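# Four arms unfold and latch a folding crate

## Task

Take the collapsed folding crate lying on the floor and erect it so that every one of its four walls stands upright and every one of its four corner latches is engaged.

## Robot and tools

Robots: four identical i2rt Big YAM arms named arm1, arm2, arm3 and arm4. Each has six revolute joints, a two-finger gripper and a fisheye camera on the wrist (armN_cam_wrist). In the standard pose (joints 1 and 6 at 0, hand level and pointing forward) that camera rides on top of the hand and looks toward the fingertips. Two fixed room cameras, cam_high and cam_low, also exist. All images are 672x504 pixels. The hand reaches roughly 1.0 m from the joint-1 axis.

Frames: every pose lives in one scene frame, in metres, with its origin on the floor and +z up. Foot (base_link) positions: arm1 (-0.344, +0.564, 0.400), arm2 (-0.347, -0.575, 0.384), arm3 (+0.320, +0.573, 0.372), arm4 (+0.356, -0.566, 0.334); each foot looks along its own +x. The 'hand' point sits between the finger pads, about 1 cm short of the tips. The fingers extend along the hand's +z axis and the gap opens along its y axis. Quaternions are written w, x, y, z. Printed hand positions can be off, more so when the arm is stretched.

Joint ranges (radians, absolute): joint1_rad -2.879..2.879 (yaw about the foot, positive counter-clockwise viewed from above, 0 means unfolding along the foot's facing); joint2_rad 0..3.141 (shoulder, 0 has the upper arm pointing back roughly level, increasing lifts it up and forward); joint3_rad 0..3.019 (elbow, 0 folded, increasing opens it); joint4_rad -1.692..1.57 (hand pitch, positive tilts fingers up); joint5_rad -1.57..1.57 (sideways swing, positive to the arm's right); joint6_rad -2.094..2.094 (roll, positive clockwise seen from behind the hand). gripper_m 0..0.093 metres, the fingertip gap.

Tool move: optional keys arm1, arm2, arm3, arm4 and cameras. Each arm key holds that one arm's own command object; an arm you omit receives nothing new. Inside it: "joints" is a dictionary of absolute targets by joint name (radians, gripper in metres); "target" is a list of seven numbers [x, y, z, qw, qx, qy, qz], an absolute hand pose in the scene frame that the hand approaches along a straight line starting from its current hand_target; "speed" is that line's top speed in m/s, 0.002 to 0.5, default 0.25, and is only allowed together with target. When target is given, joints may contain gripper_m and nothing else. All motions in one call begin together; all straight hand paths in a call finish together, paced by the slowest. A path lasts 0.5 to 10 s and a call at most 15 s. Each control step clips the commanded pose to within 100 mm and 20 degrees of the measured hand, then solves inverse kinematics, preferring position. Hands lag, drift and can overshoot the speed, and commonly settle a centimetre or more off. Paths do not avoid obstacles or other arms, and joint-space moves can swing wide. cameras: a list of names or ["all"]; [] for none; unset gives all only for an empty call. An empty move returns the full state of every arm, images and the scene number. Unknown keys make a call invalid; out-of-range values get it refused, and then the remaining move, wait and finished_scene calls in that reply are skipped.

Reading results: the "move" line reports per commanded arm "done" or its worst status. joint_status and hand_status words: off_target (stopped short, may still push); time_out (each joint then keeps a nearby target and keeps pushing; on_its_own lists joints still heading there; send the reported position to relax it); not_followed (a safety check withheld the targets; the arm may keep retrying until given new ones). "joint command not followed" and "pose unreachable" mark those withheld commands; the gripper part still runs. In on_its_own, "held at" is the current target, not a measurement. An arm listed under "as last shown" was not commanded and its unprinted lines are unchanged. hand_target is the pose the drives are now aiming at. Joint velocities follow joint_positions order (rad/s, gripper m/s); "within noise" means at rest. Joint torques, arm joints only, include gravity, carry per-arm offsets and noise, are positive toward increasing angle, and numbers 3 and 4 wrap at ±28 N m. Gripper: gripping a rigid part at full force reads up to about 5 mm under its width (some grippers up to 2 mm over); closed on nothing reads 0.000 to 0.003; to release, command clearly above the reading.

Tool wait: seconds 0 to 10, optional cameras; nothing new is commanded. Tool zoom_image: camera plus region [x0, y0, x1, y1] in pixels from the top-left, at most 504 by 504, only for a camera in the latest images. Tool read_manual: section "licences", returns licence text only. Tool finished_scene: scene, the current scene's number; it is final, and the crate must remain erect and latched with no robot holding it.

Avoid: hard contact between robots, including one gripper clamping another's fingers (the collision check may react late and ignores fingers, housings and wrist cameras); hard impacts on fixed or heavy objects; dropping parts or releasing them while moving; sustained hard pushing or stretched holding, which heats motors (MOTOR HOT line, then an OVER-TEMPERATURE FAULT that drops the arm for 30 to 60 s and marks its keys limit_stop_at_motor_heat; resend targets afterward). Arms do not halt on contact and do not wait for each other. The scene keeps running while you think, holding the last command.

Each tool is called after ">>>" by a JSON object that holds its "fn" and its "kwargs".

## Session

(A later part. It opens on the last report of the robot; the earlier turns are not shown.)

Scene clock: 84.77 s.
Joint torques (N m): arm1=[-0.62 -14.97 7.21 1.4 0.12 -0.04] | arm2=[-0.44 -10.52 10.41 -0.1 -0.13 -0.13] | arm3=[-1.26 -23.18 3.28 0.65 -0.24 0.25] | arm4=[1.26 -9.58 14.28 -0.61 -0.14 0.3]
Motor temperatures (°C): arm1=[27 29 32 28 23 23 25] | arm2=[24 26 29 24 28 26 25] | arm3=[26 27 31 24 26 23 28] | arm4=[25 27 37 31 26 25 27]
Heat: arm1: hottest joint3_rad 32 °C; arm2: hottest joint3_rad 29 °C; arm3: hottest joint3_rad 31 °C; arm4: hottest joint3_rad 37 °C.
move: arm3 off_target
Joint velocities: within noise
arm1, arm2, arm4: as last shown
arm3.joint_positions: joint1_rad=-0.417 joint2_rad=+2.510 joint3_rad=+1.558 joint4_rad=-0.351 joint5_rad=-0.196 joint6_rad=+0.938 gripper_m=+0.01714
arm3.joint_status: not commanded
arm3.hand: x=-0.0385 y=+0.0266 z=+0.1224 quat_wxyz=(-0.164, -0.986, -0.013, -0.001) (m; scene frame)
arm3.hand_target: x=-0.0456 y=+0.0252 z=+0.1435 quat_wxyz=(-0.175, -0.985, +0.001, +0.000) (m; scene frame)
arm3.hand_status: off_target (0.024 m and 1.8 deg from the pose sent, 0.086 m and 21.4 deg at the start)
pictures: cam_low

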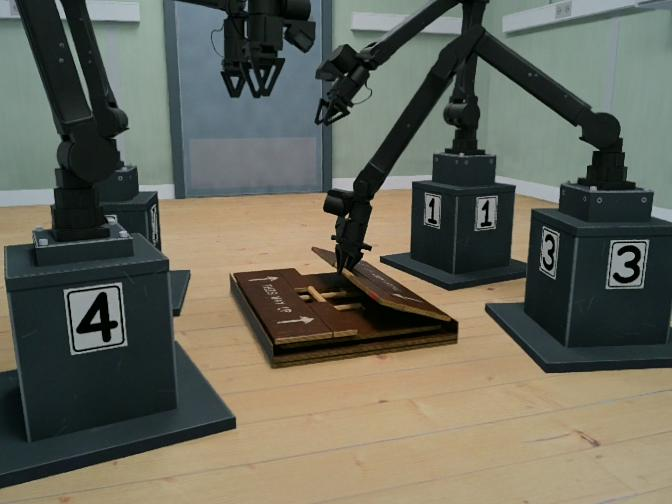

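>>> {"fn": "move", "kwargs": {"arm3": {"target":[-0.045,0.075,0.212,0.423,0.906,0,0],"speed":0.15}}}

>>> {"fn": "move", "kwargs": {"arm3": {"target":[-0.045,0.14,0.247,0.574,0.819,0,0],"speed":0.15}, "cameras": ["cam_low","arm1_cam_wrist","cam_high"]}}

Scene clock: 88.10 s.
Joint torques (N m): arm1=[-0.73 -14.86 7.38 1.39 0.15 -0.1] | arm2=[-0.5 -10.46 10.39 -0.09 -0.14 -0.13] | arm3=[-1.73 -19.19 2.25 2.7 -0.49 0.4] | arm4=[1.26 -9.52 14.28 -0.61 -0.13 0.3]
Motor temperatures (°C): arm1=[27 29 32 28 23 23 25] | arm2=[24 26 29 24 28 26 25] | arm3=[26 27 31 24 26 23 28] | arm4=[25 27 37 31 26 25 27]
Heat: arm1: hottest joint3_rad 32 °C; arm2: hottest joint3_rad 29 °C; arm3: hottest joint3_rad 31 °C; arm4: hottest joint3_rad 37 °C.
move: arm3 off_target
Joint velocities: within noise
arm1.joint_positions: joint1_rad=-0.023 joint2_rad=+1.491 joint3_rad=+0.870 joint4_rad=-0.275 joint5_rad=+0.086 joint6_rad=+0.146 gripper_m=+0.09397
arm1.joint_status: not commanded
arm1.hand: x=-0.2741 y=+0.0448 z=+0.5003 quat_wxyz=(-0.243, -0.670, -0.662, +0.232) (m; scene frame)
arm1.hand_target: x=-0.2778 y=+0.0485 z=+0.5008 quat_wxyz=(-0.239, -0.668, -0.666, +0.232) (m; scene frame)
arm1.hand_status: not commanded
arm2, arm4: as last shown
arm3.joint_positions: joint1_rad=-0.558 joint2_rad=+2.331 joint3_rad=+1.134 joint4_rad=+0.299 joint5_rad=-0.560 joint6_rad=+0.963 gripper_m=+0.01713
arm3.joint_status: not commanded
arm3.hand: x=-0.0396 y=+0.0730 z=+0.2000 quat_wxyz=(-0.411, -0.912, -0.015, +0.000) (m; scene frame)
arm3.hand_target: x=-0.0450 y=+0.0739 z=+0.2117 quat_wxyz=(-0.423, -0.906, +0.001, +0.000) (m; scene frame)
arm3.hand_status: off_target (0.013 m and 2.3 deg from the pose sent, 0.102 m and 31.2 deg at the start)
pictures: none

Scene clock: 90.10 s.
Joint torques (N m): arm1=[-0.5 -14.8 7.21 1.37 0.17 -0.08] | arm2=[-0.5 -10.46 10.4 -0.08 -0.13 -0.13] | arm3=[-1.55 -16.09 1.35 3.6 -0.57 0.41] | arm4=[1.32 -9.64 14.3 -0.59 -0.14 0.3]
Motor temperatures (°C): arm1=[27 29 32 28 23 23 25] | arm2=[24 26 29 24 28 26 25] | arm3=[26 27 31 24 26 23 28] | arm4=[25 27 37 31 26 25 27]
Heat: arm1: hottest joint3_rad 32 °C; arm2: hottest joint3_rad 29 °C; arm3: hottest joint3_rad 31 °C; arm4: hottest joint3_rad 37 °C.
move: arm3 done
Joint velocities: within noise
arm1, arm2, arm4: as last shown
arm3.joint_positions: joint1_rad=-0.704 joint2_rad=+2.348 joint3_rad=+0.932 joint4_rad=+0.841 joint5_rad=-0.842 joint6_rad=+1.096 gripper_m=+0.01712
arm3.joint_status: not commanded
arm3.hand: x=-0.0416 y=+0.1347 z=+0.2426 quat_wxyz=(-0.565, -0.825, -0.013, +0.003) (m; scene frame)
arm3.hand_target: x=-0.0451 y=+0.1382 z=+0.2481 quat_wxyz=(-0.575, -0.818, +0.001, -0.001) (m; scene frame)
arm3.hand_status: done (0.008 m and 2.0 deg from the pose sent, 0.082 m and 21.6 deg at the start)
pictures: arm1_cam_wrist, cam_high, cam_low

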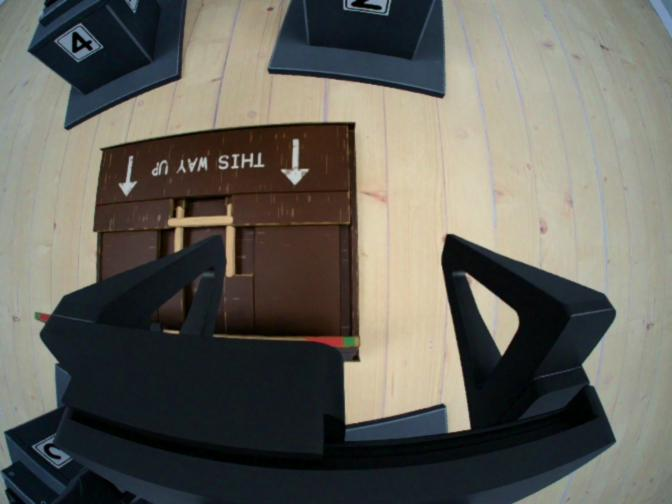

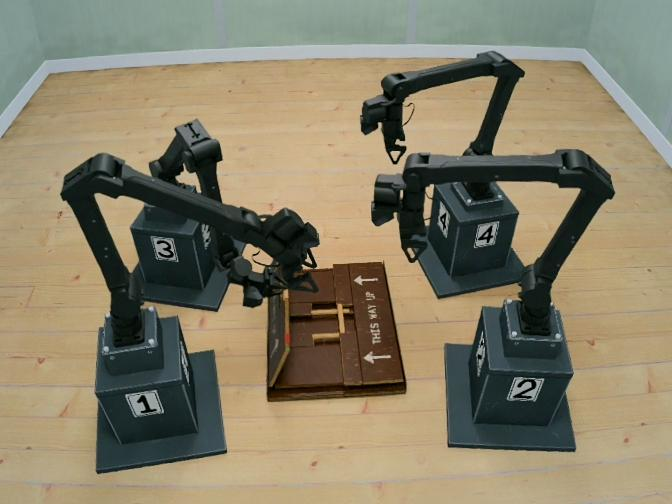

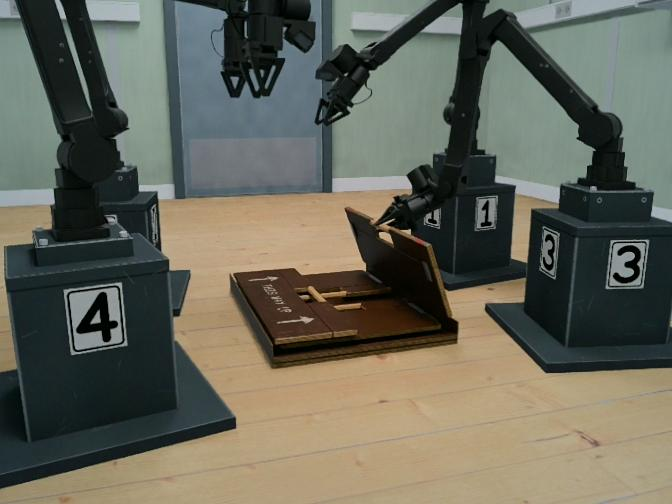

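>>> {"fn": "move", "kwargs": {"arm3": {"target":[-0.045,0.183,0.254,0.656,0.755,0,0],"speed":0.15}, "arm2": {"target":[-0.05,-0.07,0.3,0,0,1,0],"joints":{"gripper_m":0.06}}}}

>>> {"fn": "move", "kwargs": {"arm2": {"target":[-0.02,-0.04,0.13,0,0,1,0],"speed":0.2}, "cameras": ["cam_low","arm2_cam_wrist","cam_high"]}}

Scene clock: 96.43 s.
Joint torques (N m): arm1=[-1.03 -15.15 7.35 1.46 0.15 -0.09] | arm2=[-0.21 -20.54 8.09 0.49 0.19 0.05] | arm3=[-1.38 -14.8 0.13 3.63 -0.21 0.35] | arm4=[1.26 -9.52 14.3 -0.59 -0.14 0.3]
Motor temperatures (°C): arm1=[27 29 32 28 23 23 25] | arm2=[24 26 29 24 28 26 25] | arm3=[26 27 30 24 26 23 28] | arm4=[25 27 37 31 26 25 27]
Heat: arm1: hottest joint3_rad 32 °C; arm2: hottest joint3_rad 29 °C; arm3: hottest joint3_rad 30 °C; arm4: hottest joint3_rad 37 °C.
move: arm2 off_target; arm3 off_target
Joint velocities: within noise
arm1, arm4: as last shown
arm2.joint_positions: joint1_rad=-0.394 joint2_rad=+2.154 joint3_rad=+1.430 joint4_rad=-0.886 joint5_rad=-0.015 joint6_rad=+1.024 gripper_m=+0.06014
arm2.joint_status: all done
arm2.hand: x=-0.0631 y=-0.0879 z=+0.2929 quat_wxyz=(+0.016, +0.008, -1.000, +0.013) (m; scene frame)
arm2.hand_target: x=-0.0508 y=-0.0732 z=+0.2995 quat_wxyz=(+0.005, +0.001, -1.000, -0.003) (m; scene frame)
arm2.hand_status: off_target (0.023 m and 2.5 deg from the pose sent, 0.379 m and 89.7 deg at the start)
arm3.joint_positions: joint1_rad=-0.794 joint2_rad=+2.470 joint3_rad=+0.897 joint4_rad=+1.287 joint5_rad=-1.008 joint6_rad=+1.303 gripper_m=+0.01712
arm3.joint_status: not commanded
arm3.hand: x=-0.0414 y=+0.1729 z=+0.2540 quat_wxyz=(-0.652, -0.758, -0.014, +0.001) (m; scene frame)
arm3.hand_target: x=-0.0423 y=+0.1795 z=+0.2550 quat_wxyz=(-0.656, -0.755, -0.002, -0.002) (m; scene frame)
arm3.hand_status: off_target (0.011 m and 1.7 deg from the pose sent, 0.050 m and 13.3 deg at the start)
pictures: none

Scene clock: 98.27 s.
Joint torques (N m): arm1=[-0.5 -14.97 7.32 1.42 0.12 -0.06] | arm2=[-0.85 -23.41 7.02 0.5 0.21 -0.04] | arm3=[-1.32 -14.86 0.02 3.56 -0.23 0.33] | arm4=[1.26 -9.58 14.3 -0.61 -0.14 0.3]
Motor temperatures (°C): arm1=[27 29 32 28 23 23 25] | arm2=[24 26 29 24 28 26 25] | arm3=[26 27 30 24 26 23 28] | arm4=[25 27 37 31 26 25 27]
Heat: arm1: hottest joint3_rad 32 °C; arm2: hottest joint3_rad 29 °C; arm3: hottest joint3_rad 30 °C; arm4: hottest joint3_rad 37 °C.
move: arm2 off_target
Joint velocities: within noise
arm1, arm3, arm4: as last shown
arm2.joint_positions: joint1_rad=-0.396 joint2_rad=+2.555 joint3_rad=+1.668 joint4_rad=-0.722 joint5_rad=-0.004 joint6_rad=+1.024 gripper_m=+0.06014
arm2.joint_status: not commanded
arm2.hand: x=-0.0387 y=-0.0519 z=+0.1244 quat_wxyz=(+0.011, +0.007, -1.000, +0.015) (m; scene frame)
arm2.hand_target: x=-0.0248 y=-0.0396 z=+0.1299 quat_wxyz=(+0.000, +0.004, -1.000, +0.000) (m; scene frame)
arm2.hand_status: off_target (0.023 m and 2.3 deg from the pose sent, 0.175 m and 2.5 deg at the start)
pictures: arm2_cam_wrist, cam_high, cam_low

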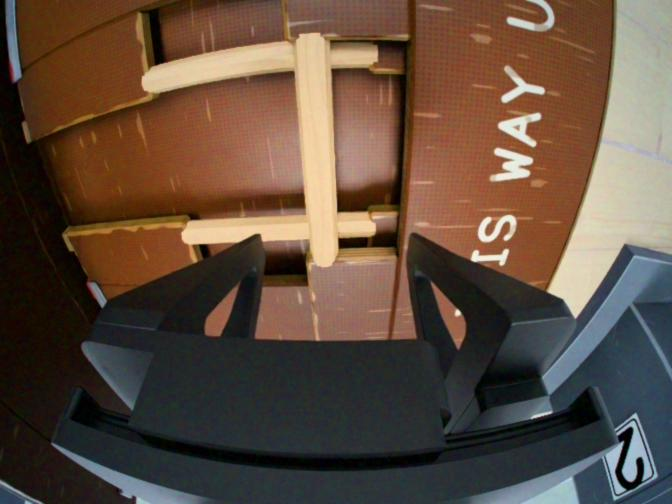

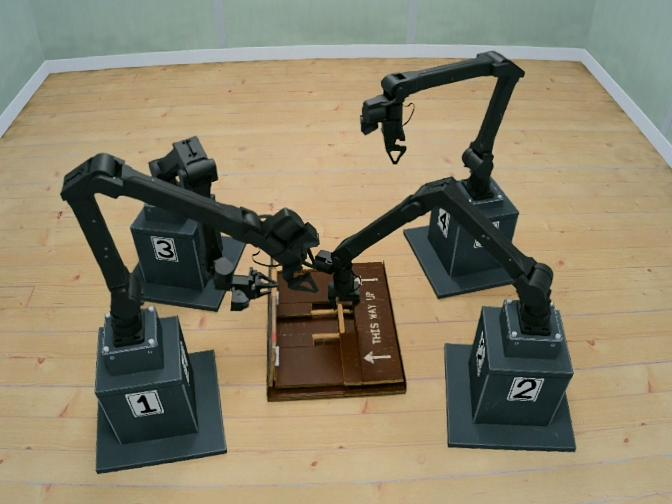

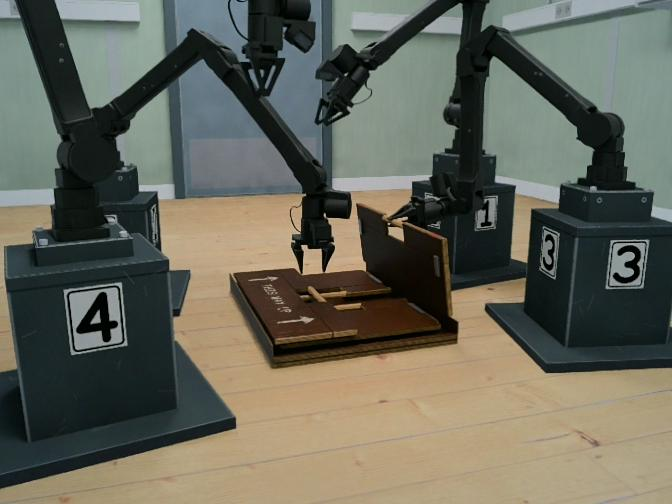

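>>> {"fn": "move", "kwargs": {"arm2": {"target":[0.008,-0.033,0.065,0,0,1,0],"speed":0.12}, "cameras": ["cam_low","arm2_cam_wrist"]}}

Scene clock: 101.17 s.
Joint torques (N m): arm1=[-1.08 -15.15 7.3 1.5 0.17 -0.02] | arm2=[-0.26 -24.7 6.95 0.21 0.18 -0.13] | arm3=[-1.38 -15.15 -0.02 3.71 -0.21 0.35] | arm4=[1.26 -9.58 14.28 -0.61 -0.13 0.3]
Motor temperatures (°C): arm1=[27 29 32 28 23 23 25] | arm2=[24 26 29 24 28 26 25] | arm3=[26 27 30 24 26 23 28] | arm4=[25 27 37 31 26 25 27]
Heat: arm1: hottest joint3_rad 32 °C; arm2: hottest joint3_rad 29 °C; arm3: hottest joint3_rad 30 °C; arm4: hottest joint3_rad 37 °C.
move: arm2 off_target
Joint velocities: within noise
arm1, arm3, arm4: as last shown
arm2.joint_positions: joint1_rad=-0.445 joint2_rad=+2.734 joint3_rad=+1.848 joint4_rad=-0.714 joint5_rad=-0.004 joint6_rad=+1.010 gripper_m=+0.06013
arm2.joint_status: not commanded
arm2.hand: x=-0.0004 y=-0.0479 z=+0.0589 quat_wxyz=(+0.009, -0.010, -1.000, +0.011) (m; scene frame)
arm2.hand_target: x=+0.0098 y=-0.0359 z=+0.0646 quat_wxyz=(+0.001, -0.007, -1.000, +0.000) (m; scene frame)
arm2.hand_status: off_target (0.018 m and 2.0 deg from the pose sent, 0.078 m and 2.3 deg at the start)
pictures: arm2_cam_wrist, cam_low

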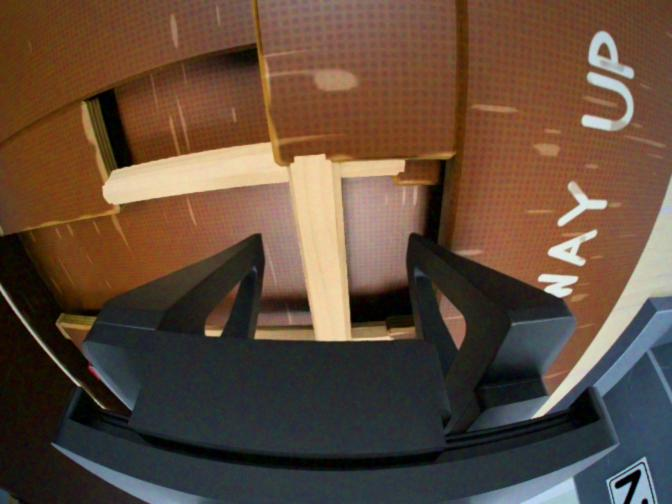

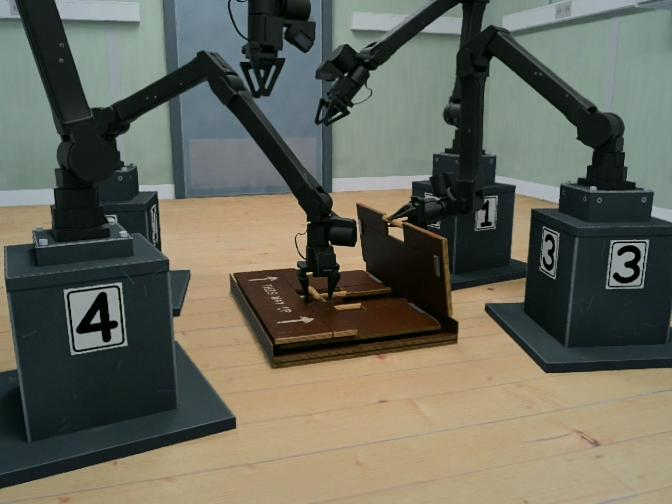

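>>> {"fn": "move", "kwargs": {"arm2": {"joints":{"gripper_m":0.012}}}}

>>> {"fn": "move", "kwargs": {"arm2": {"target":[0.01,-0.056,0.147,0,0,0.976,0.216],"speed":0.12}}}

>>> {"fn": "move", "kwargs": {"arm2": {"target":[0.01,-0.104,0.208,0,0,0.906,0.423],"speed":0.15}}}

>>> {"fn": "move", "kwargs": {"arm2": {"target":[0.01,-0.16,0.24,0,0,0.819,0.574],"speed":0.15}, "cameras": ["cam_low","cam_high","arm1_cam_wrist"]}}

Scene clock: 103.80 s.
Joint torques (N m): arm1=[-0.85 -15.09 7.36 1.44 0.13 -0.04] | arm2=[-0.32 -24.7 6.87 0.23 0.2 0] | arm3=[-1.55 -14.8 -0.1 3.63 -0.23 0.34] | arm4=[1.26 -9.58 14.3 -0.61 -0.14 0.3]
Motor temperatures (°C): arm1=[27 29 32 28 23 23 25] | arm2=[24 27 29 24 28 26 25] | arm3=[26 27 30 24 26 23 28] | arm4=[25 27 37 31 26 25 27]
Heat: arm1: hottest joint3_rad 32 °C; arm2: hottest joint3_rad 29 °C; arm3: hottest joint3_rad 30 °C; arm4: hottest joint3_rad 37 °C.
move: arm2 off_target
Joint velocities: within noise
arm1, arm3: as last shown
arm2.joint_positions: joint1_rad=-0.437 joint2_rad=+2.734 joint3_rad=+1.851 joint4_rad=-0.708 joint5_rad=-0.004 joint6_rad=+0.990 gripper_m=+0.01696
arm2.joint_status: gripper_m off_target (ended at +0.01698, target +0.01200)
arm2.hand: x=-0.0027 y=-0.0426 z=+0.0596 quat_wxyz=(+0.007, +0.004, -1.000, +0.007) (m; scene frame)
arm2.hand_target: x=+0.0074 y=-0.0317 z=+0.0650 quat_wxyz=(-0.001, +0.001, -1.000, -0.003) (m; scene frame)
arm2.hand_status: not commanded
arm4.joint_positions: joint1_rad=+0.145 joint2_rad=+1.355 joint3_rad=+1.305 joint4_rad=-1.563 joint5_rad=-0.009 joint6_rad=+0.340 gripper_m=+0.09396
arm4.joint_status: not commanded
arm4.hand: x=+0.2245 y=-0.2118 z=+0.5826 quat_wxyz=(+0.013, +0.711, -0.703, +0.017) (m; scene frame)
arm4.hand_target: x=+0.2223 y=-0.1999 z=+0.5983 quat_wxyz=(+0.007, +0.703, -0.711, +0.003) (m; scene frame)
arm4.hand_status: not commanded
pictures: none

Scene clock: 106.30 s.
Joint torques (N m): arm1=[-0.56 -15.15 7.12 1.39 0.16 -0.07] | arm2=[-1.73 -25.35 3.25 0.9 -0.23 -0.09] | arm3=[-1.67 -15.15 0.01 3.67 -0.22 0.32] | arm4=[1.26 -9.58 14.28 -0.61 -0.13 0.3]
Motor temperatures (°C): arm1=[27 29 32 28 23 23 25] | arm2=[24 27 28 24 28 26 25] | arm3=[26 27 30 24 26 23 28] | arm4=[25 27 37 31 26 25 27]
Heat: arm1: hottest joint3_rad 32 °C; arm2: hottest joint3_rad 28 °C; arm3: hottest joint3_rad 30 °C; arm4: hottest joint3_rad 37 °C.
move: arm2 off_target
Joint velocities: within noise
arm1, arm3, arm4: as last shown
arm2.joint_positions: joint1_rad=-0.519 joint2_rad=+2.481 joint3_rad=+1.407 joint4_rad=-0.177 joint5_rad=-0.254 joint6_rad=+0.946 gripper_m=+0.01691
arm2.joint_status: not commanded
arm2.hand: x=-0.0025 y=-0.0562 z=+0.1279 quat_wxyz=(+0.006, +0.006, -0.979, -0.202) (m; scene frame)
arm2.hand_target: x=+0.0106 y=-0.0568 z=+0.1463 quat_wxyz=(-0.003, -0.001, -0.977, -0.212) (m; scene frame)
arm2.hand_status: off_target (0.023 m and 1.9 deg from the pose sent, 0.089 m and 25.8 deg at the start)
pictures: none

Scene clock: 108.53 s.
Joint torques (N m): arm1=[-0.5 -15.09 7.23 1.4 0.17 -0.02] | arm2=[-1.55 -21.66 2.5 1.63 -0.47 0.06] | arm3=[-1.55 -14.92 -0.03 3.52 -0.21 0.37] | arm4=[1.26 -9.58 14.28 -0.61 -0.13 0.3]
Motor temperatures (°C): arm1=[27 29 32 28 23 23 25] | arm2=[24 27 28 24 28 26 25] | arm3=[26 27 29 24 26 23 28] | arm4=[25 27 38 31 26 25 27]
Heat: arm1: hottest joint3_rad 32 °C; arm2: hottest joint3_rad 28 °C; arm3: hottest joint3_rad 29 °C; arm4: hottest joint3_rad 38 °C.
move: arm2 off_target
Joint velocities: within noise
arm1, arm3, arm4: as last shown
arm2.joint_positions: joint1_rad=-0.657 joint2_rad=+2.361 joint3_rad=+1.071 joint4_rad=+0.378 joint5_rad=-0.584 joint6_rad=+0.976 gripper_m=+0.01688
arm2.joint_status: not commanded
arm2.hand: x=-0.0010 y=-0.1008 z=+0.1928 quat_wxyz=(+0.011, +0.003, -0.911, -0.413) (m; scene frame)
arm2.hand_target: x=+0.0098 y=-0.1023 z=+0.2073 quat_wxyz=(+0.002, -0.005, -0.906, -0.424) (m; scene frame)
arm2.hand_status: off_target (0.019 m and 1.8 deg from the pose sent, 0.094 m and 26.8 deg at the start)
pictures: none

Scene clock: 110.53 s.
Joint torques (N m): arm1=[-0.56 -14.97 7.32 1.55 0.12 -0.05] | arm2=[-1.26 -18.67 1.85 2.5 -0.65 -0.02] | arm3=[-1.49 -14.8 0.01 3.74 -0.23 0.35] | arm4=[1.26 -9.58 14.28 -0.61 -0.14 0.3]
Motor temperatures (°C): arm1=[27 29 32 28 23 23 25] | arm2=[24 27 28 25 28 26 25] | arm3=[26 26 29 24 26 23 28] | arm4=[25 27 38 31 26 25 27]
Heat: arm1: hottest joint3_rad 32 °C; arm2: hottest joint3_rad 28 °C; arm3: hottest joint3_rad 29 °C; arm4: hottest joint3_rad 38 °C.
move: arm2 off_target
Joint velocities: within noise
arm1.joint_positions: joint1_rad=-0.023 joint2_rad=+1.491 joint3_rad=+0.870 joint4_rad=-0.275 joint5_rad=+0.086 joint6_rad=+0.146 gripper_m=+0.09397
arm1.joint_status: not commanded
arm1.hand: x=-0.2741 y=+0.0448 z=+0.5003 quat_wxyz=(-0.243, -0.670, -0.662, +0.232) (m; scene frame)
arm1.hand_target: x=-0.2778 y=+0.0485 z=+0.5008 quat_wxyz=(-0.239, -0.668, -0.666, +0.232) (m; scene frame)
arm1.hand_status: not commanded
arm2.joint_positions: joint1_rad=-0.806 joint2_rad=+2.412 joint3_rad=+0.904 joint4_rad=+0.904 joint5_rad=-0.866 joint6_rad=+1.113 gripper_m=+0.01687
arm2.joint_status: not commanded
arm2.hand: x=+0.0021 y=-0.1580 z=+0.2295 quat_wxyz=(+0.012, -0.003, -0.827, -0.562) (m; scene frame)
arm2.hand_target: x=+0.0107 y=-0.1590 z=+0.2402 quat_wxyz=(+0.001, -0.001, -0.819, -0.574) (m; scene frame)
arm2.hand_status: off_target (0.013 m and 2.1 deg from the pose sent, 0.077 m and 21.4 deg at the start)
arm3, arm4: as last shown
pictures: arm1_cam_wrist, cam_high, cam_low

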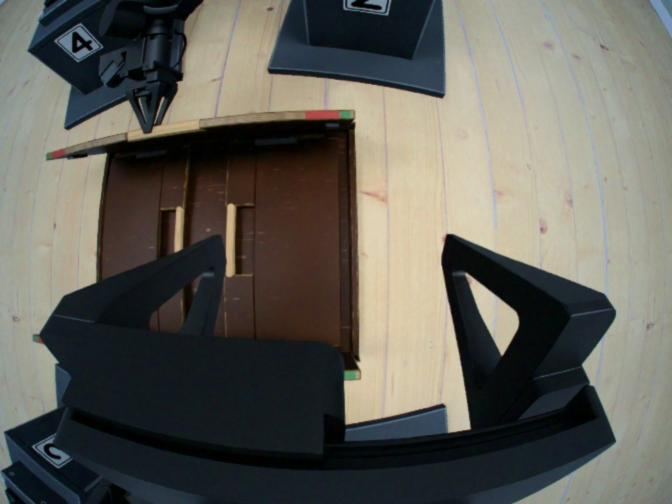

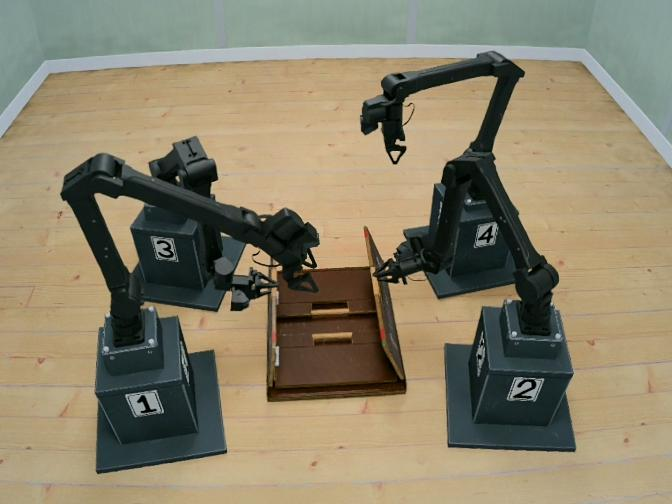

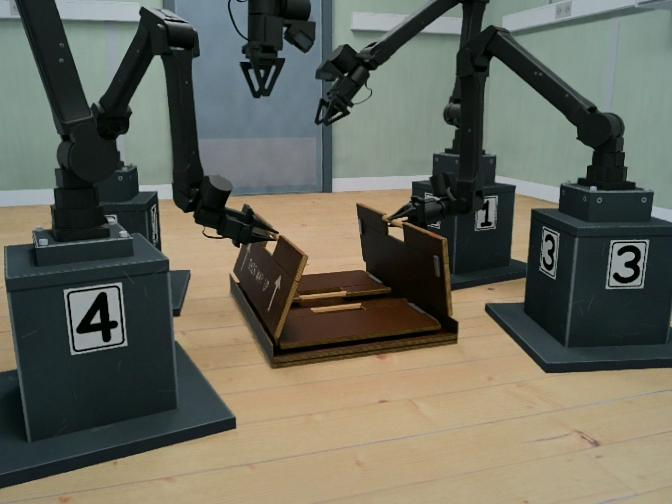

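>>> {"fn": "move", "kwargs": {"arm2": {"target":[0.01,-0.207,0.249,0,0,0.731,0.682],"speed":0.15}, "arm3": {"target":[-0.045,0.197,0.255,0.682,0.731,0,0],"speed":0.15}}}

>>> {"fn": "move", "kwargs": {"arm1": {"target":[-0.06,0.0,0.3,0,0.7071,0.7071,0],"joints":{"gripper_m":0.06}}}}

>>> {"fn": "move", "kwargs": {"arm1": {"target":[-0.056,-0.015,0.14,0,0.7071,0.7071,0]}, "cameras": ["all"]}}

Scene clock: 118.60 s.
Joint torques (N m): arm1=[-0.26 -15.09 7.31 1.33 0.17 -0.1] | arm2=[-0.85 -17.67 1.1 2.66 -0.26 0.02] | arm3=[-1.9 -14.15 0.18 3.44 -0.23 0.35] | arm4=[1.26 -9.52 14.3 -0.61 -0.14 0.3]
Motor temperatures (°C): arm1=[27 29 32 28 23 23 24] | arm2=[24 28 27 25 28 26 25] | arm3=[26 26 29 24 26 23 28] | arm4=[25 27 38 30 26 25 27]
Heat: arm1: hottest joint3_rad 32 °C; arm2: hottest joint2_rad 28 °C; arm3: hottest joint3_rad 29 °C; arm4: hottest joint3_rad 38 °C.
move: arm2 off_target; arm3 done
Joint velocities: within noise
arm1, arm4: as last shown
arm2.joint_positions: joint1_rad=-0.925 joint2_rad=+2.605 joint3_rad=+0.900 joint4_rad=+1.518 joint5_rad=-1.062 joint6_rad=+1.438 gripper_m=+0.01688
arm2.joint_status: not commanded
arm2.hand: x=+0.0045 y=-0.2054 z=+0.2418 quat_wxyz=(+0.013, -0.008, -0.738, -0.674) (m; scene frame)
arm2.hand_target: x=+0.0110 y=-0.2060 z=+0.2501 quat_wxyz=(+0.001, +0.000, -0.731, -0.683) (m; scene frame)
arm2.hand_status: off_target (0.009 m and 2.2 deg from the pose sent, 0.053 m and 17.6 deg at the start; a joint's target at an end of its range on 18 of 56 steps)
arm3.joint_positions: joint1_rad=-0.830 joint2_rad=+2.529 joint3_rad=+0.898 joint4_rad=+1.465 joint5_rad=-1.052 joint6_rad=+1.405 gripper_m=+0.01713
arm3.joint_status: not commanded
arm3.hand: x=-0.0415 y=+0.1893 z=+0.2554 quat_wxyz=(-0.678, -0.735, -0.012, +0.002) (m; scene frame)
arm3.hand_target: x=-0.0439 y=+0.1952 z=+0.2548 quat_wxyz=(-0.682, -0.731, -0.002, -0.001) (m; scene frame)
arm3.hand_status: done (0.008 m and 1.6 deg from the pose sent, 0.024 m and 5.0 deg at the start)
pictures: none

Scene clock: 120.97 s.
Joint torques (N m): arm1=[-1.14 -23.12 9.88 0.2 0.07 0.2] | arm2=[-0.85 -17.67 1.11 2.65 -0.26 0] | arm3=[-1.85 -14.45 0.28 3.64 -0.23 0.34] | arm4=[1.26 -9.58 14.28 -0.61 -0.13 0.3]
Motor temperatures (°C): arm1=[27 29 32 28 23 23 24] | arm2=[24 28 27 25 28 26 25] | arm3=[26 26 29 24 26 23 28] | arm4=[25 27 38 30 26 25 27]
Heat: arm1: hottest joint3_rad 32 °C; arm2: hottest joint2_rad 28 °C; arm3: hottest joint3_rad 29 °C; arm4: hottest joint3_rad 38 °C.
move: arm1 off_target
Joint velocities: within noise
arm1.joint_positions: joint1_rad=+0.278 joint2_rad=+2.266 joint3_rad=+1.601 joint4_rad=-0.933 joint5_rad=-0.004 joint6_rad=+0.453 gripper_m=+0.06006
arm1.joint_status: all done
arm1.hand: x=-0.0718 y=+0.0175 z=+0.2959 quat_wxyz=(+0.012, -0.704, -0.711, -0.002) (m; scene frame)
arm1.hand_target: x=-0.0626 y=+0.0035 z=+0.3009 quat_wxyz=(+0.001, -0.708, -0.706, +0.001) (m; scene frame)
arm1.hand_status: off_target (0.021 m and 1.5 deg from the pose sent, 0.297 m and 39.2 deg at the start)
arm2, arm3, arm4: as last shown
pictures: none

Scene clock: 122.60 s.
Joint torques (N m): arm1=[-0.67 -25.23 8.31 0.94 0.11 0.17] | arm2=[-0.85 -17.73 1.09 2.63 -0.26 0] | arm3=[-1.38 -14.39 0.27 3.48 -0.23 0.32] | arm4=[1.26 -9.58 14.3 -0.61 -0.14 0.29]
Motor temperatures (°C): arm1=[27 30 32 28 23 23 24] | arm2=[24 28 27 25 28 26 26] | arm3=[26 26 29 24 26 23 28] | arm4=[25 27 38 30 26 25 27]
Heat: arm1: hottest joint3_rad 32 °C; arm2: hottest joint2_rad 28 °C; arm3: hottest joint3_rad 29 °C; arm4: hottest joint3_rad 38 °C.
move: arm1 off_target
Joint velocities: within noise
arm1.joint_positions: joint1_rad=+0.278 joint2_rad=+2.602 joint3_rad=+1.758 joint4_rad=-0.765 joint5_rad=-0.006 joint6_rad=+0.453 gripper_m=+0.06006
arm1.joint_status: not commanded
arm1.hand: x=-0.0658 y=+0.0031 z=+0.1351 quat_wxyz=(+0.017, -0.703, -0.710, -0.005) (m; scene frame)
arm1.hand_target: x=-0.0565 y=-0.0138 z=+0.1404 quat_wxyz=(-0.001, -0.707, -0.707, +0.000) (m; scene frame)
arm1.hand_status: off_target (0.021 m and 2.2 deg from the pose sent, 0.160 m and 1.5 deg at the start)
arm2, arm3, arm4: as last shown
pictures: arm1_cam_wrist, arm2_cam_wrist, arm3_cam_wrist, arm4_cam_wrist, cam_high, cam_low

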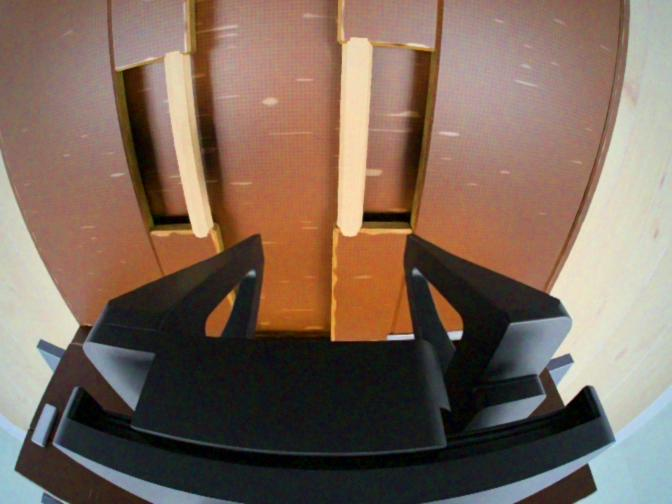

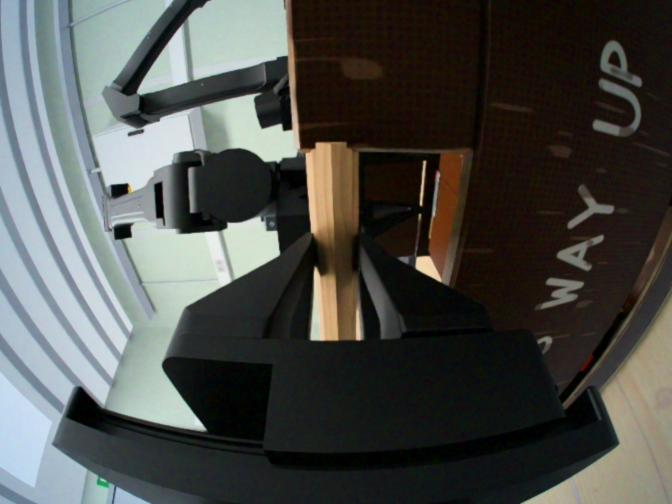

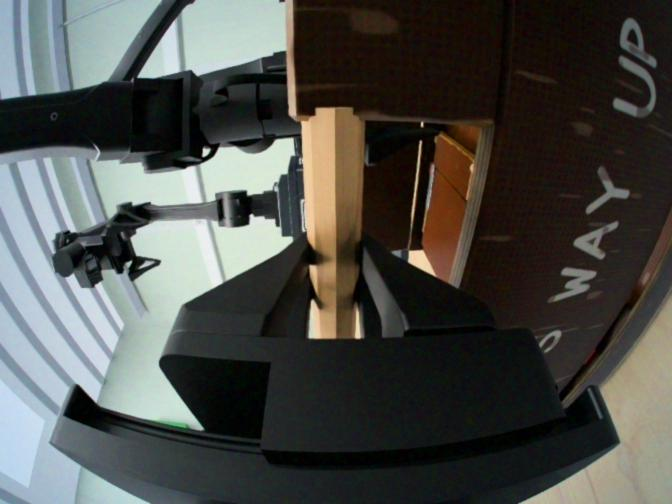

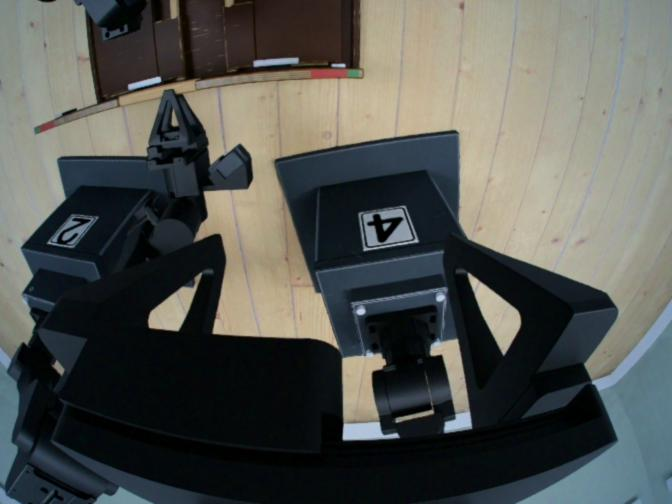

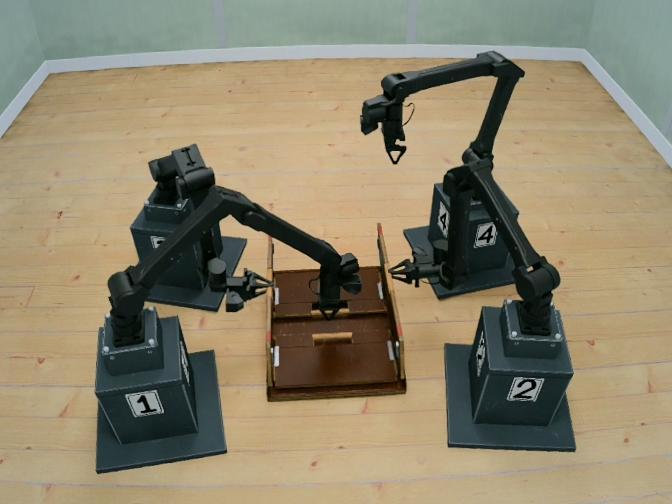

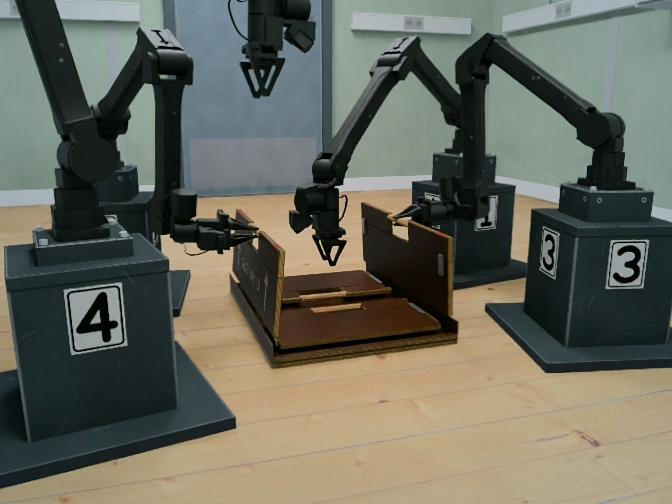

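>>> {"fn": "move", "kwargs": {"arm1": {"target":[-0.068,-0.042,0.065,0,0.7071,0.7071,0],"speed":0.12}, "cameras": ["arm1_cam_wrist","cam_low"]}}

>>> {"fn": "zoom_image", "kwargs": {"camera": "cam_low", "region": [220, 200, 470, 380]}}

Scene clock: 125.77 s.
Joint torques (N m): arm1=[-0.85 -26.17 8.31 0.09 0.18 -0.04] | arm2=[-0.79 -17.67 1.09 2.63 -0.26 0] | arm3=[-1.49 -13.86 0.31 3.45 -0.23 0.36] | arm4=[1.26 -9.52 14.3 -0.61 -0.14 0.3]
Motor temperatures (°C): arm1=[27 30 32 28 23 23 24] | arm2=[24 27 27 25 28 26 26] | arm3=[26 27 29 24 26 23 28] | arm4=[25 27 38 30 26 25 27]
Heat: arm1: hottest joint3_rad 32 °C; arm2: hottest joint5_rad 28 °C; arm3: hottest joint3_rad 29 °C; arm4: hottest joint3_rad 38 °C.
move: arm1 off_target
Joint velocities: within noise
arm1.joint_positions: joint1_rad=+0.255 joint2_rad=+2.798 joint3_rad=+1.960 joint4_rad=-0.755 joint5_rad=-0.007 joint6_rad=+0.451 gripper_m=+0.06006
arm1.joint_status: not commanded
arm1.hand: x=-0.0680 y=-0.0266 z=+0.0639 quat_wxyz=(+0.009, -0.711, -0.703, -0.003) (m; scene frame)
arm1.hand_target: x=-0.0672 y=-0.0409 z=+0.0657 quat_wxyz=(-0.001, -0.709, -0.705, +0.000) (m; scene frame)
arm1.hand_status: off_target (0.015 m and 1.3 deg from the pose sent, 0.083 m and 2.2 deg at the start)
arm2, arm3, arm4: as last shown
pictures: arm1_cam_wrist, cam_low

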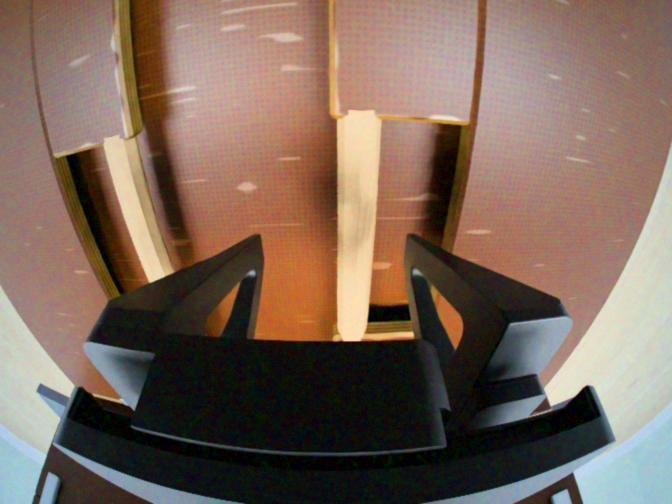

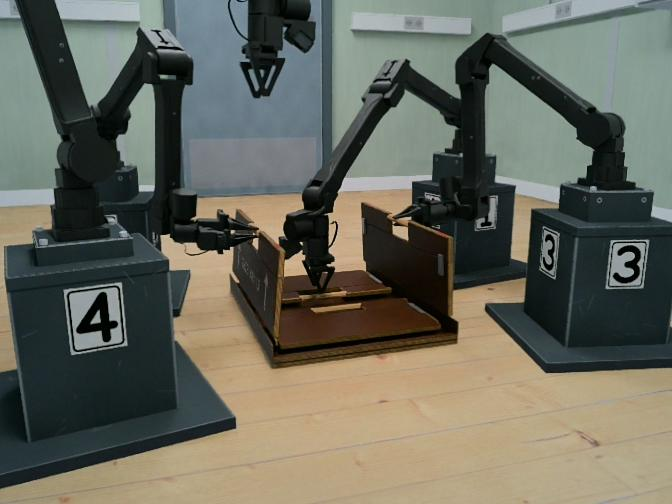

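Scaled by 2.016 from the camera's 672x504 image, which has a finer 960x720 frame.

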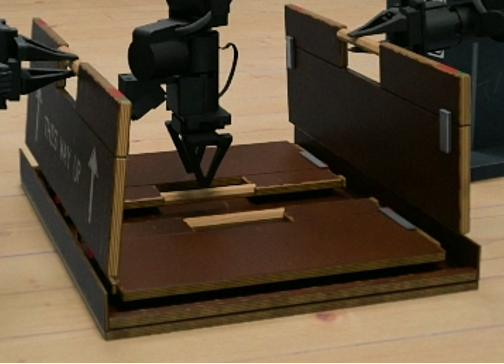

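>>> {"fn": "move", "kwargs": {"arm1": {"target":[-0.077,-0.045,0.046,0,0.7071,0.7071,0],"speed":0.08}, "cameras": ["arm1_cam_wrist","cam_low"]}}

>>> {"fn": "zoom_image", "kwargs": {"camera": "cam_low", "region": [220, 200, 470, 380]}}

Scene clock: 128.50 s.
Joint torques (N m): arm1=[-0.44 -25.7 8.61 0.77 0.18 -0.07] | arm2=[-0.85 -17.73 1.1 2.65 -0.26 0] | arm3=[-1.67 -14.33 0.27 3.56 -0.21 0.33] | arm4=[1.26 -9.58 14.28 -0.61 -0.14 0.3]
Motor temperatures (°C): arm1=[27 30 32 28 23 23 25] | arm2=[24 27 27 25 28 26 26] | arm3=[26 27 28 24 26 23 28] | arm4=[25 27 38 30 26 25 26]
Heat: arm1: hottest joint3_rad 32 °C; arm2: hottest joint5_rad 28 °C; arm3: hottest joint3_rad 28 °C; arm4: hottest joint3_rad 38 °C.
move: arm1 off_target
Joint velocities: within noise
arm1.joint_positions: joint1_rad=+0.240 joint2_rad=+2.840 joint3_rad=+1.991 joint4_rad=-0.755 joint5_rad=-0.007 joint6_rad=+0.425 gripper_m=+0.06006
arm1.joint_status: not commanded
arm1.hand: x=-0.0786 y=-0.0278 z=+0.0456 quat_wxyz=(+0.014, -0.707, -0.707, -0.005) (m; scene frame)
arm1.hand_target: x=-0.0775 y=-0.0437 z=+0.0457 quat_wxyz=(+0.000, -0.705, -0.709, +0.000) (m; scene frame)
arm1.hand_status: off_target (0.017 m and 1.7 deg from the pose sent, 0.027 m and 1.3 deg at the start)
arm2, arm3: as last shown
arm4.joint_positions: joint1_rad=+0.145 joint2_rad=+1.355 joint3_rad=+1.305 joint4_rad=-1.563 joint5_rad=-0.009 joint6_rad=+0.340 gripper_m=+0.09396
arm4.joint_status: not commanded
arm4.hand: x=+0.2245 y=-0.2118 z=+0.5826 quat_wxyz=(+0.013, +0.711, -0.703, +0.017) (m; scene frame)
arm4.hand_target: x=+0.2223 y=-0.1999 z=+0.5983 quat_wxyz=(+0.007, +0.703, -0.711, +0.003) (m; scene frame)
arm4.hand_status: not commanded
pictures: arm1_cam_wrist, cam_low

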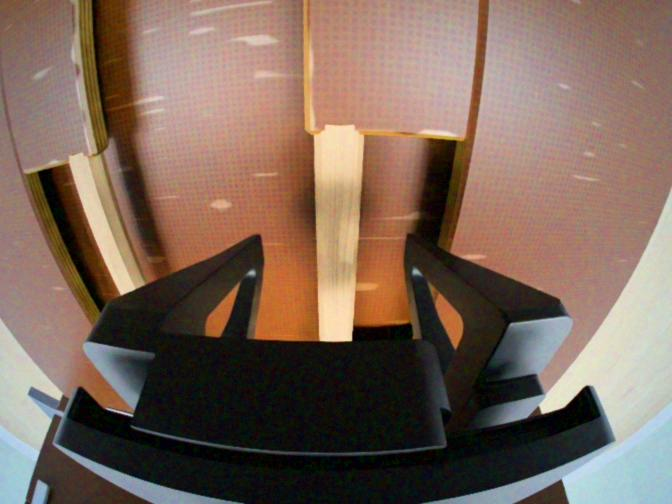

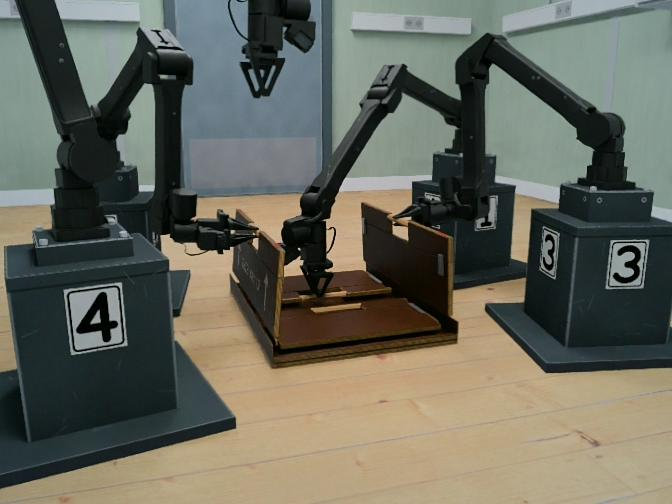

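Scaled by 2.016 from the camera's 672x504 image, which has a finer 960x720 frame.

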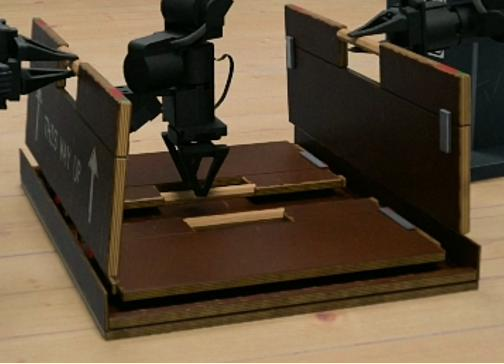

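>>> {"fn": "move", "kwargs": {"arm1": {"target":[-0.077,-0.045,0.037,0,0.7071,0.7071,0],"speed":0.06}}}

>>> {"fn": "move", "kwargs": {"arm1": {"joints":{"gripper_m":0.012}}, "cameras": ["arm1_cam_wrist","cam_low"]}}

>>> {"fn": "zoom_image", "kwargs": {"camera": "cam_low", "region": [220, 200, 470, 380]}}

Scene clock: 130.97 s.
Joint torques (N m): arm1=[-0.97 -25.41 8.46 0.84 0.19 -0.01] | arm2=[-0.85 -17.67 1.09 2.63 -0.26 0] | arm3=[-2.02 -14.39 0.24 3.49 -0.24 0.34] | arm4=[1.2 -9.52 14.3 -0.59 -0.13 0.29]
Motor temperatures (°C): arm1=[27 30 32 28 23 23 25] | arm2=[24 27 27 25 28 26 26] | arm3=[26 27 28 24 26 23 28] | arm4=[25 27 38 30 26 25 26]
Heat: arm1: hottest joint3_rad 32 °C; arm2: hottest joint5_rad 28 °C; arm3: hottest joint3_rad 28 °C; arm4: hottest joint3_rad 38 °C.
move: arm1 off_target
Joint velocities: within noise
arm1.joint_positions: joint1_rad=+0.240 joint2_rad=+2.857 joint3_rad=+2.010 joint4_rad=-0.755 joint5_rad=-0.007 joint6_rad=+0.424 gripper_m=+0.06006
arm1.joint_status: not commanded
arm1.hand: x=-0.0780 y=-0.0293 z=+0.0395 quat_wxyz=(+0.013, -0.707, -0.707, -0.005) (m; scene frame)
arm1.hand_target: x=-0.0768 y=-0.0452 z=+0.0382 quat_wxyz=(-0.001, -0.707, -0.708, +0.001) (m; scene frame)
arm1.hand_status: off_target (0.016 m and 1.6 deg from the pose sent, 0.019 m and 1.7 deg at the start)
arm2, arm3, arm4: as last shown
pictures: none

Scene clock: 131.90 s.
Joint torques (N m): arm1=[-1.03 -25.99 8.68 0.85 0.04 0] | arm2=[-0.79 -17.67 1.1 2.63 -0.26 0] | arm3=[-1.96 -14.39 0.32 3.43 -0.24 0.36] | arm4=[1.26 -9.58 14.3 -0.61 -0.14 0.3]
Motor temperatures (°C): arm1=[27 30 32 28 23 23 25] | arm2=[24 27 27 25 28 26 26] | arm3=[26 27 28 24 26 23 28] | arm4=[25 27 38 30 26 25 26]
Heat: arm1: hottest joint3_rad 32 °C; arm2: hottest joint5_rad 28 °C; arm3: hottest joint3_rad 28 °C; arm4: hottest joint3_rad 38 °C.
move: arm1 done
Joint velocities: within noise
arm1.joint_positions: joint1_rad=+0.240 joint2_rad=+2.858 joint3_rad=+2.010 joint4_rad=-0.755 joint5_rad=+0.004 joint6_rad=+0.431 gripper_m=+0.01441
arm1.joint_status: all done
arm1.hand: x=-0.0800 y=-0.0294 z=+0.0386 quat_wxyz=(+0.016, -0.709, -0.705, +0.000) (m; scene frame)
arm1.hand_target: x=-0.0784 y=-0.0451 z=+0.0372 quat_wxyz=(+0.001, -0.709, -0.705, +0.004) (m; scene frame)
arm1.hand_status: not commanded
arm2, arm3, arm4: as last shown
pictures: arm1_cam_wrist, cam_low

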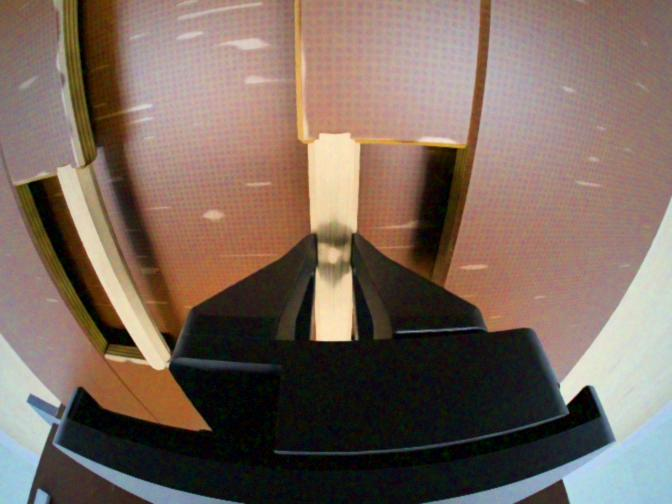

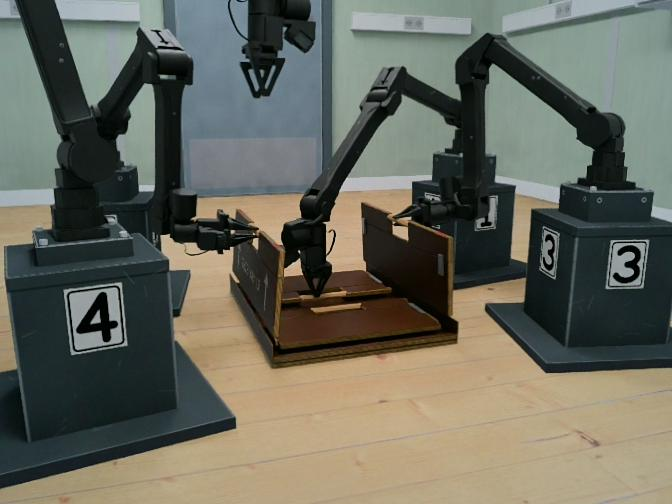

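Scaled by 2.016 from the camera's 672x504 image, which has a finer 960x720 frame.

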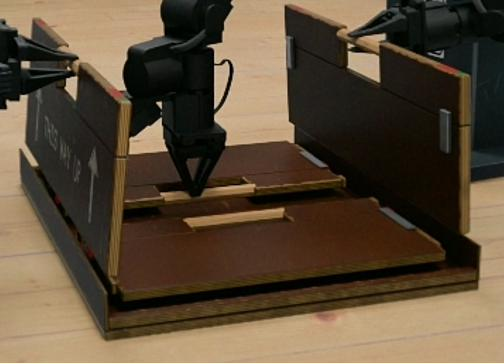

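>>> {"fn": "move", "kwargs": {"arm1": {"target":[-0.099,-0.04,0.135,0.153,0.690,0.690,0.153],"speed":0.12,"joints":{"gripper_m":0.008}}, "cameras": ["arm1_cam_wrist","cam_low"]}}

Scene clock: 136.23 s.
Joint torques (N m): arm1=[-2.14 -34.26 2.67 -0.94 -1.36 -0.12] | arm2=[-0.79 -17.85 1.07 2.4 0.13 -0.04] | arm3=[-1.67 -14.39 0.21 3.44 -0.02 0.33] | arm4=[1.26 -9.58 14.3 -0.61 -0.13 0.3]
Motor temperatures (°C): arm1=[27 31 32 28 23 23 25] | arm2=[24 27 26 25 28 26 26] | arm3=[26 27 28 24 26 23 28] | arm4=[25 27 38 30 26 25 26]
Heat: arm1: hottest joint3_rad 32 °C; arm2: hottest joint5_rad 28 °C; arm3: hottest joint3_rad 28 °C; arm4: hottest joint3_rad 38 °C.
move: arm1 off_target
Joint velocities: within noise
arm1.joint_positions: joint1_rad=+0.123 joint2_rad=+2.714 joint3_rad=+1.749 joint4_rad=-0.492 joint5_rad=-0.395 joint6_rad=+0.332 gripper_m=+0.01313
arm1.joint_status: gripper_m off_target (ended at +0.01313, target +0.00800)
arm1.hand: x=-0.0890 y=-0.0258 z=+0.0805 quat_wxyz=(-0.138, -0.693, -0.693, -0.146) (m; scene frame)
arm1.hand_target: x=-0.0963 y=-0.0435 z=+0.1307 quat_wxyz=(-0.157, -0.690, -0.690, -0.151) (m; scene frame)
arm1.hand_status: off_target (0.057 m and 2.0 deg from the pose sent, 0.099 m and 26.3 deg at the start)
arm2.joint_positions: joint1_rad=-0.930 joint2_rad=+2.607 joint3_rad=+0.900 joint4_rad=+1.524 joint5_rad=-1.079 joint6_rad=+1.440 gripper_m=+0.01688
arm2.joint_status: not commanded
arm2.hand: x=+0.0031 y=-0.2071 z=+0.2425 quat_wxyz=(+0.017, -0.004, -0.737, -0.676) (m; scene frame)
arm2.hand_target: x=+0.0114 y=-0.2075 z=+0.2504 quat_wxyz=(+0.002, +0.001, -0.731, -0.683) (m; scene frame)
arm2.hand_status: not commanded
arm3.joint_positions: joint1_rad=-0.834 joint2_rad=+2.529 joint3_rad=+0.897 joint4_rad=+1.468 joint5_rad=-1.060 joint6_rad=+1.406 gripper_m=+0.01713
arm3.joint_status: not commanded
arm3.hand: x=-0.0415 y=+0.1912 z=+0.2559 quat_wxyz=(-0.678, -0.735, -0.013, +0.001) (m; scene frame)
arm3.hand_target: x=-0.0447 y=+0.1967 z=+0.2552 quat_wxyz=(-0.682, -0.731, +0.000, -0.001) (m; scene frame)
arm3.hand_status: not commanded
arm4: as last shown
pictures: arm1_cam_wrist, cam_low

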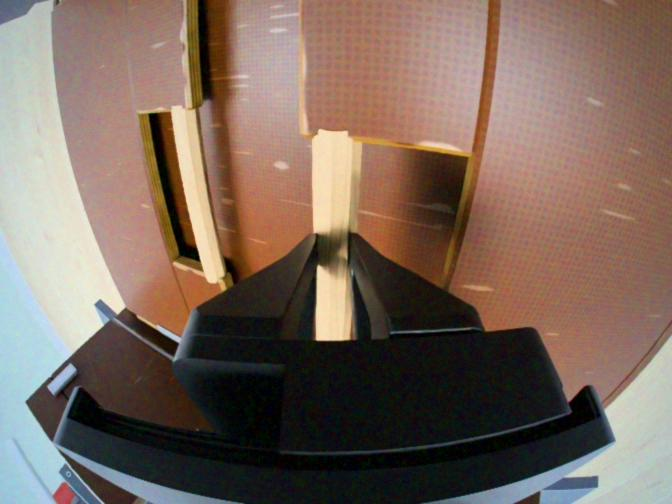

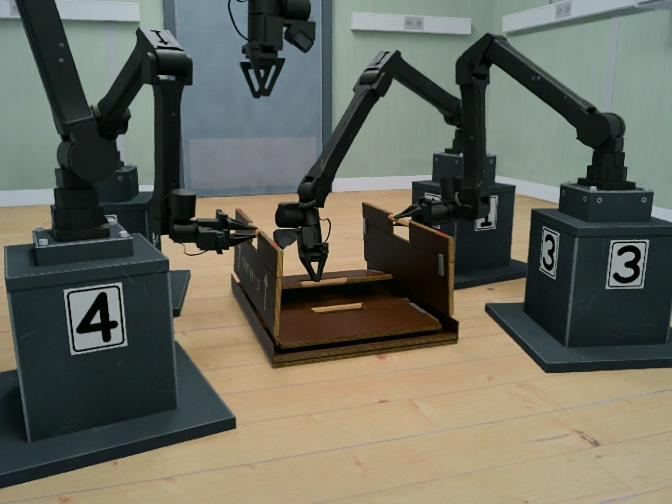

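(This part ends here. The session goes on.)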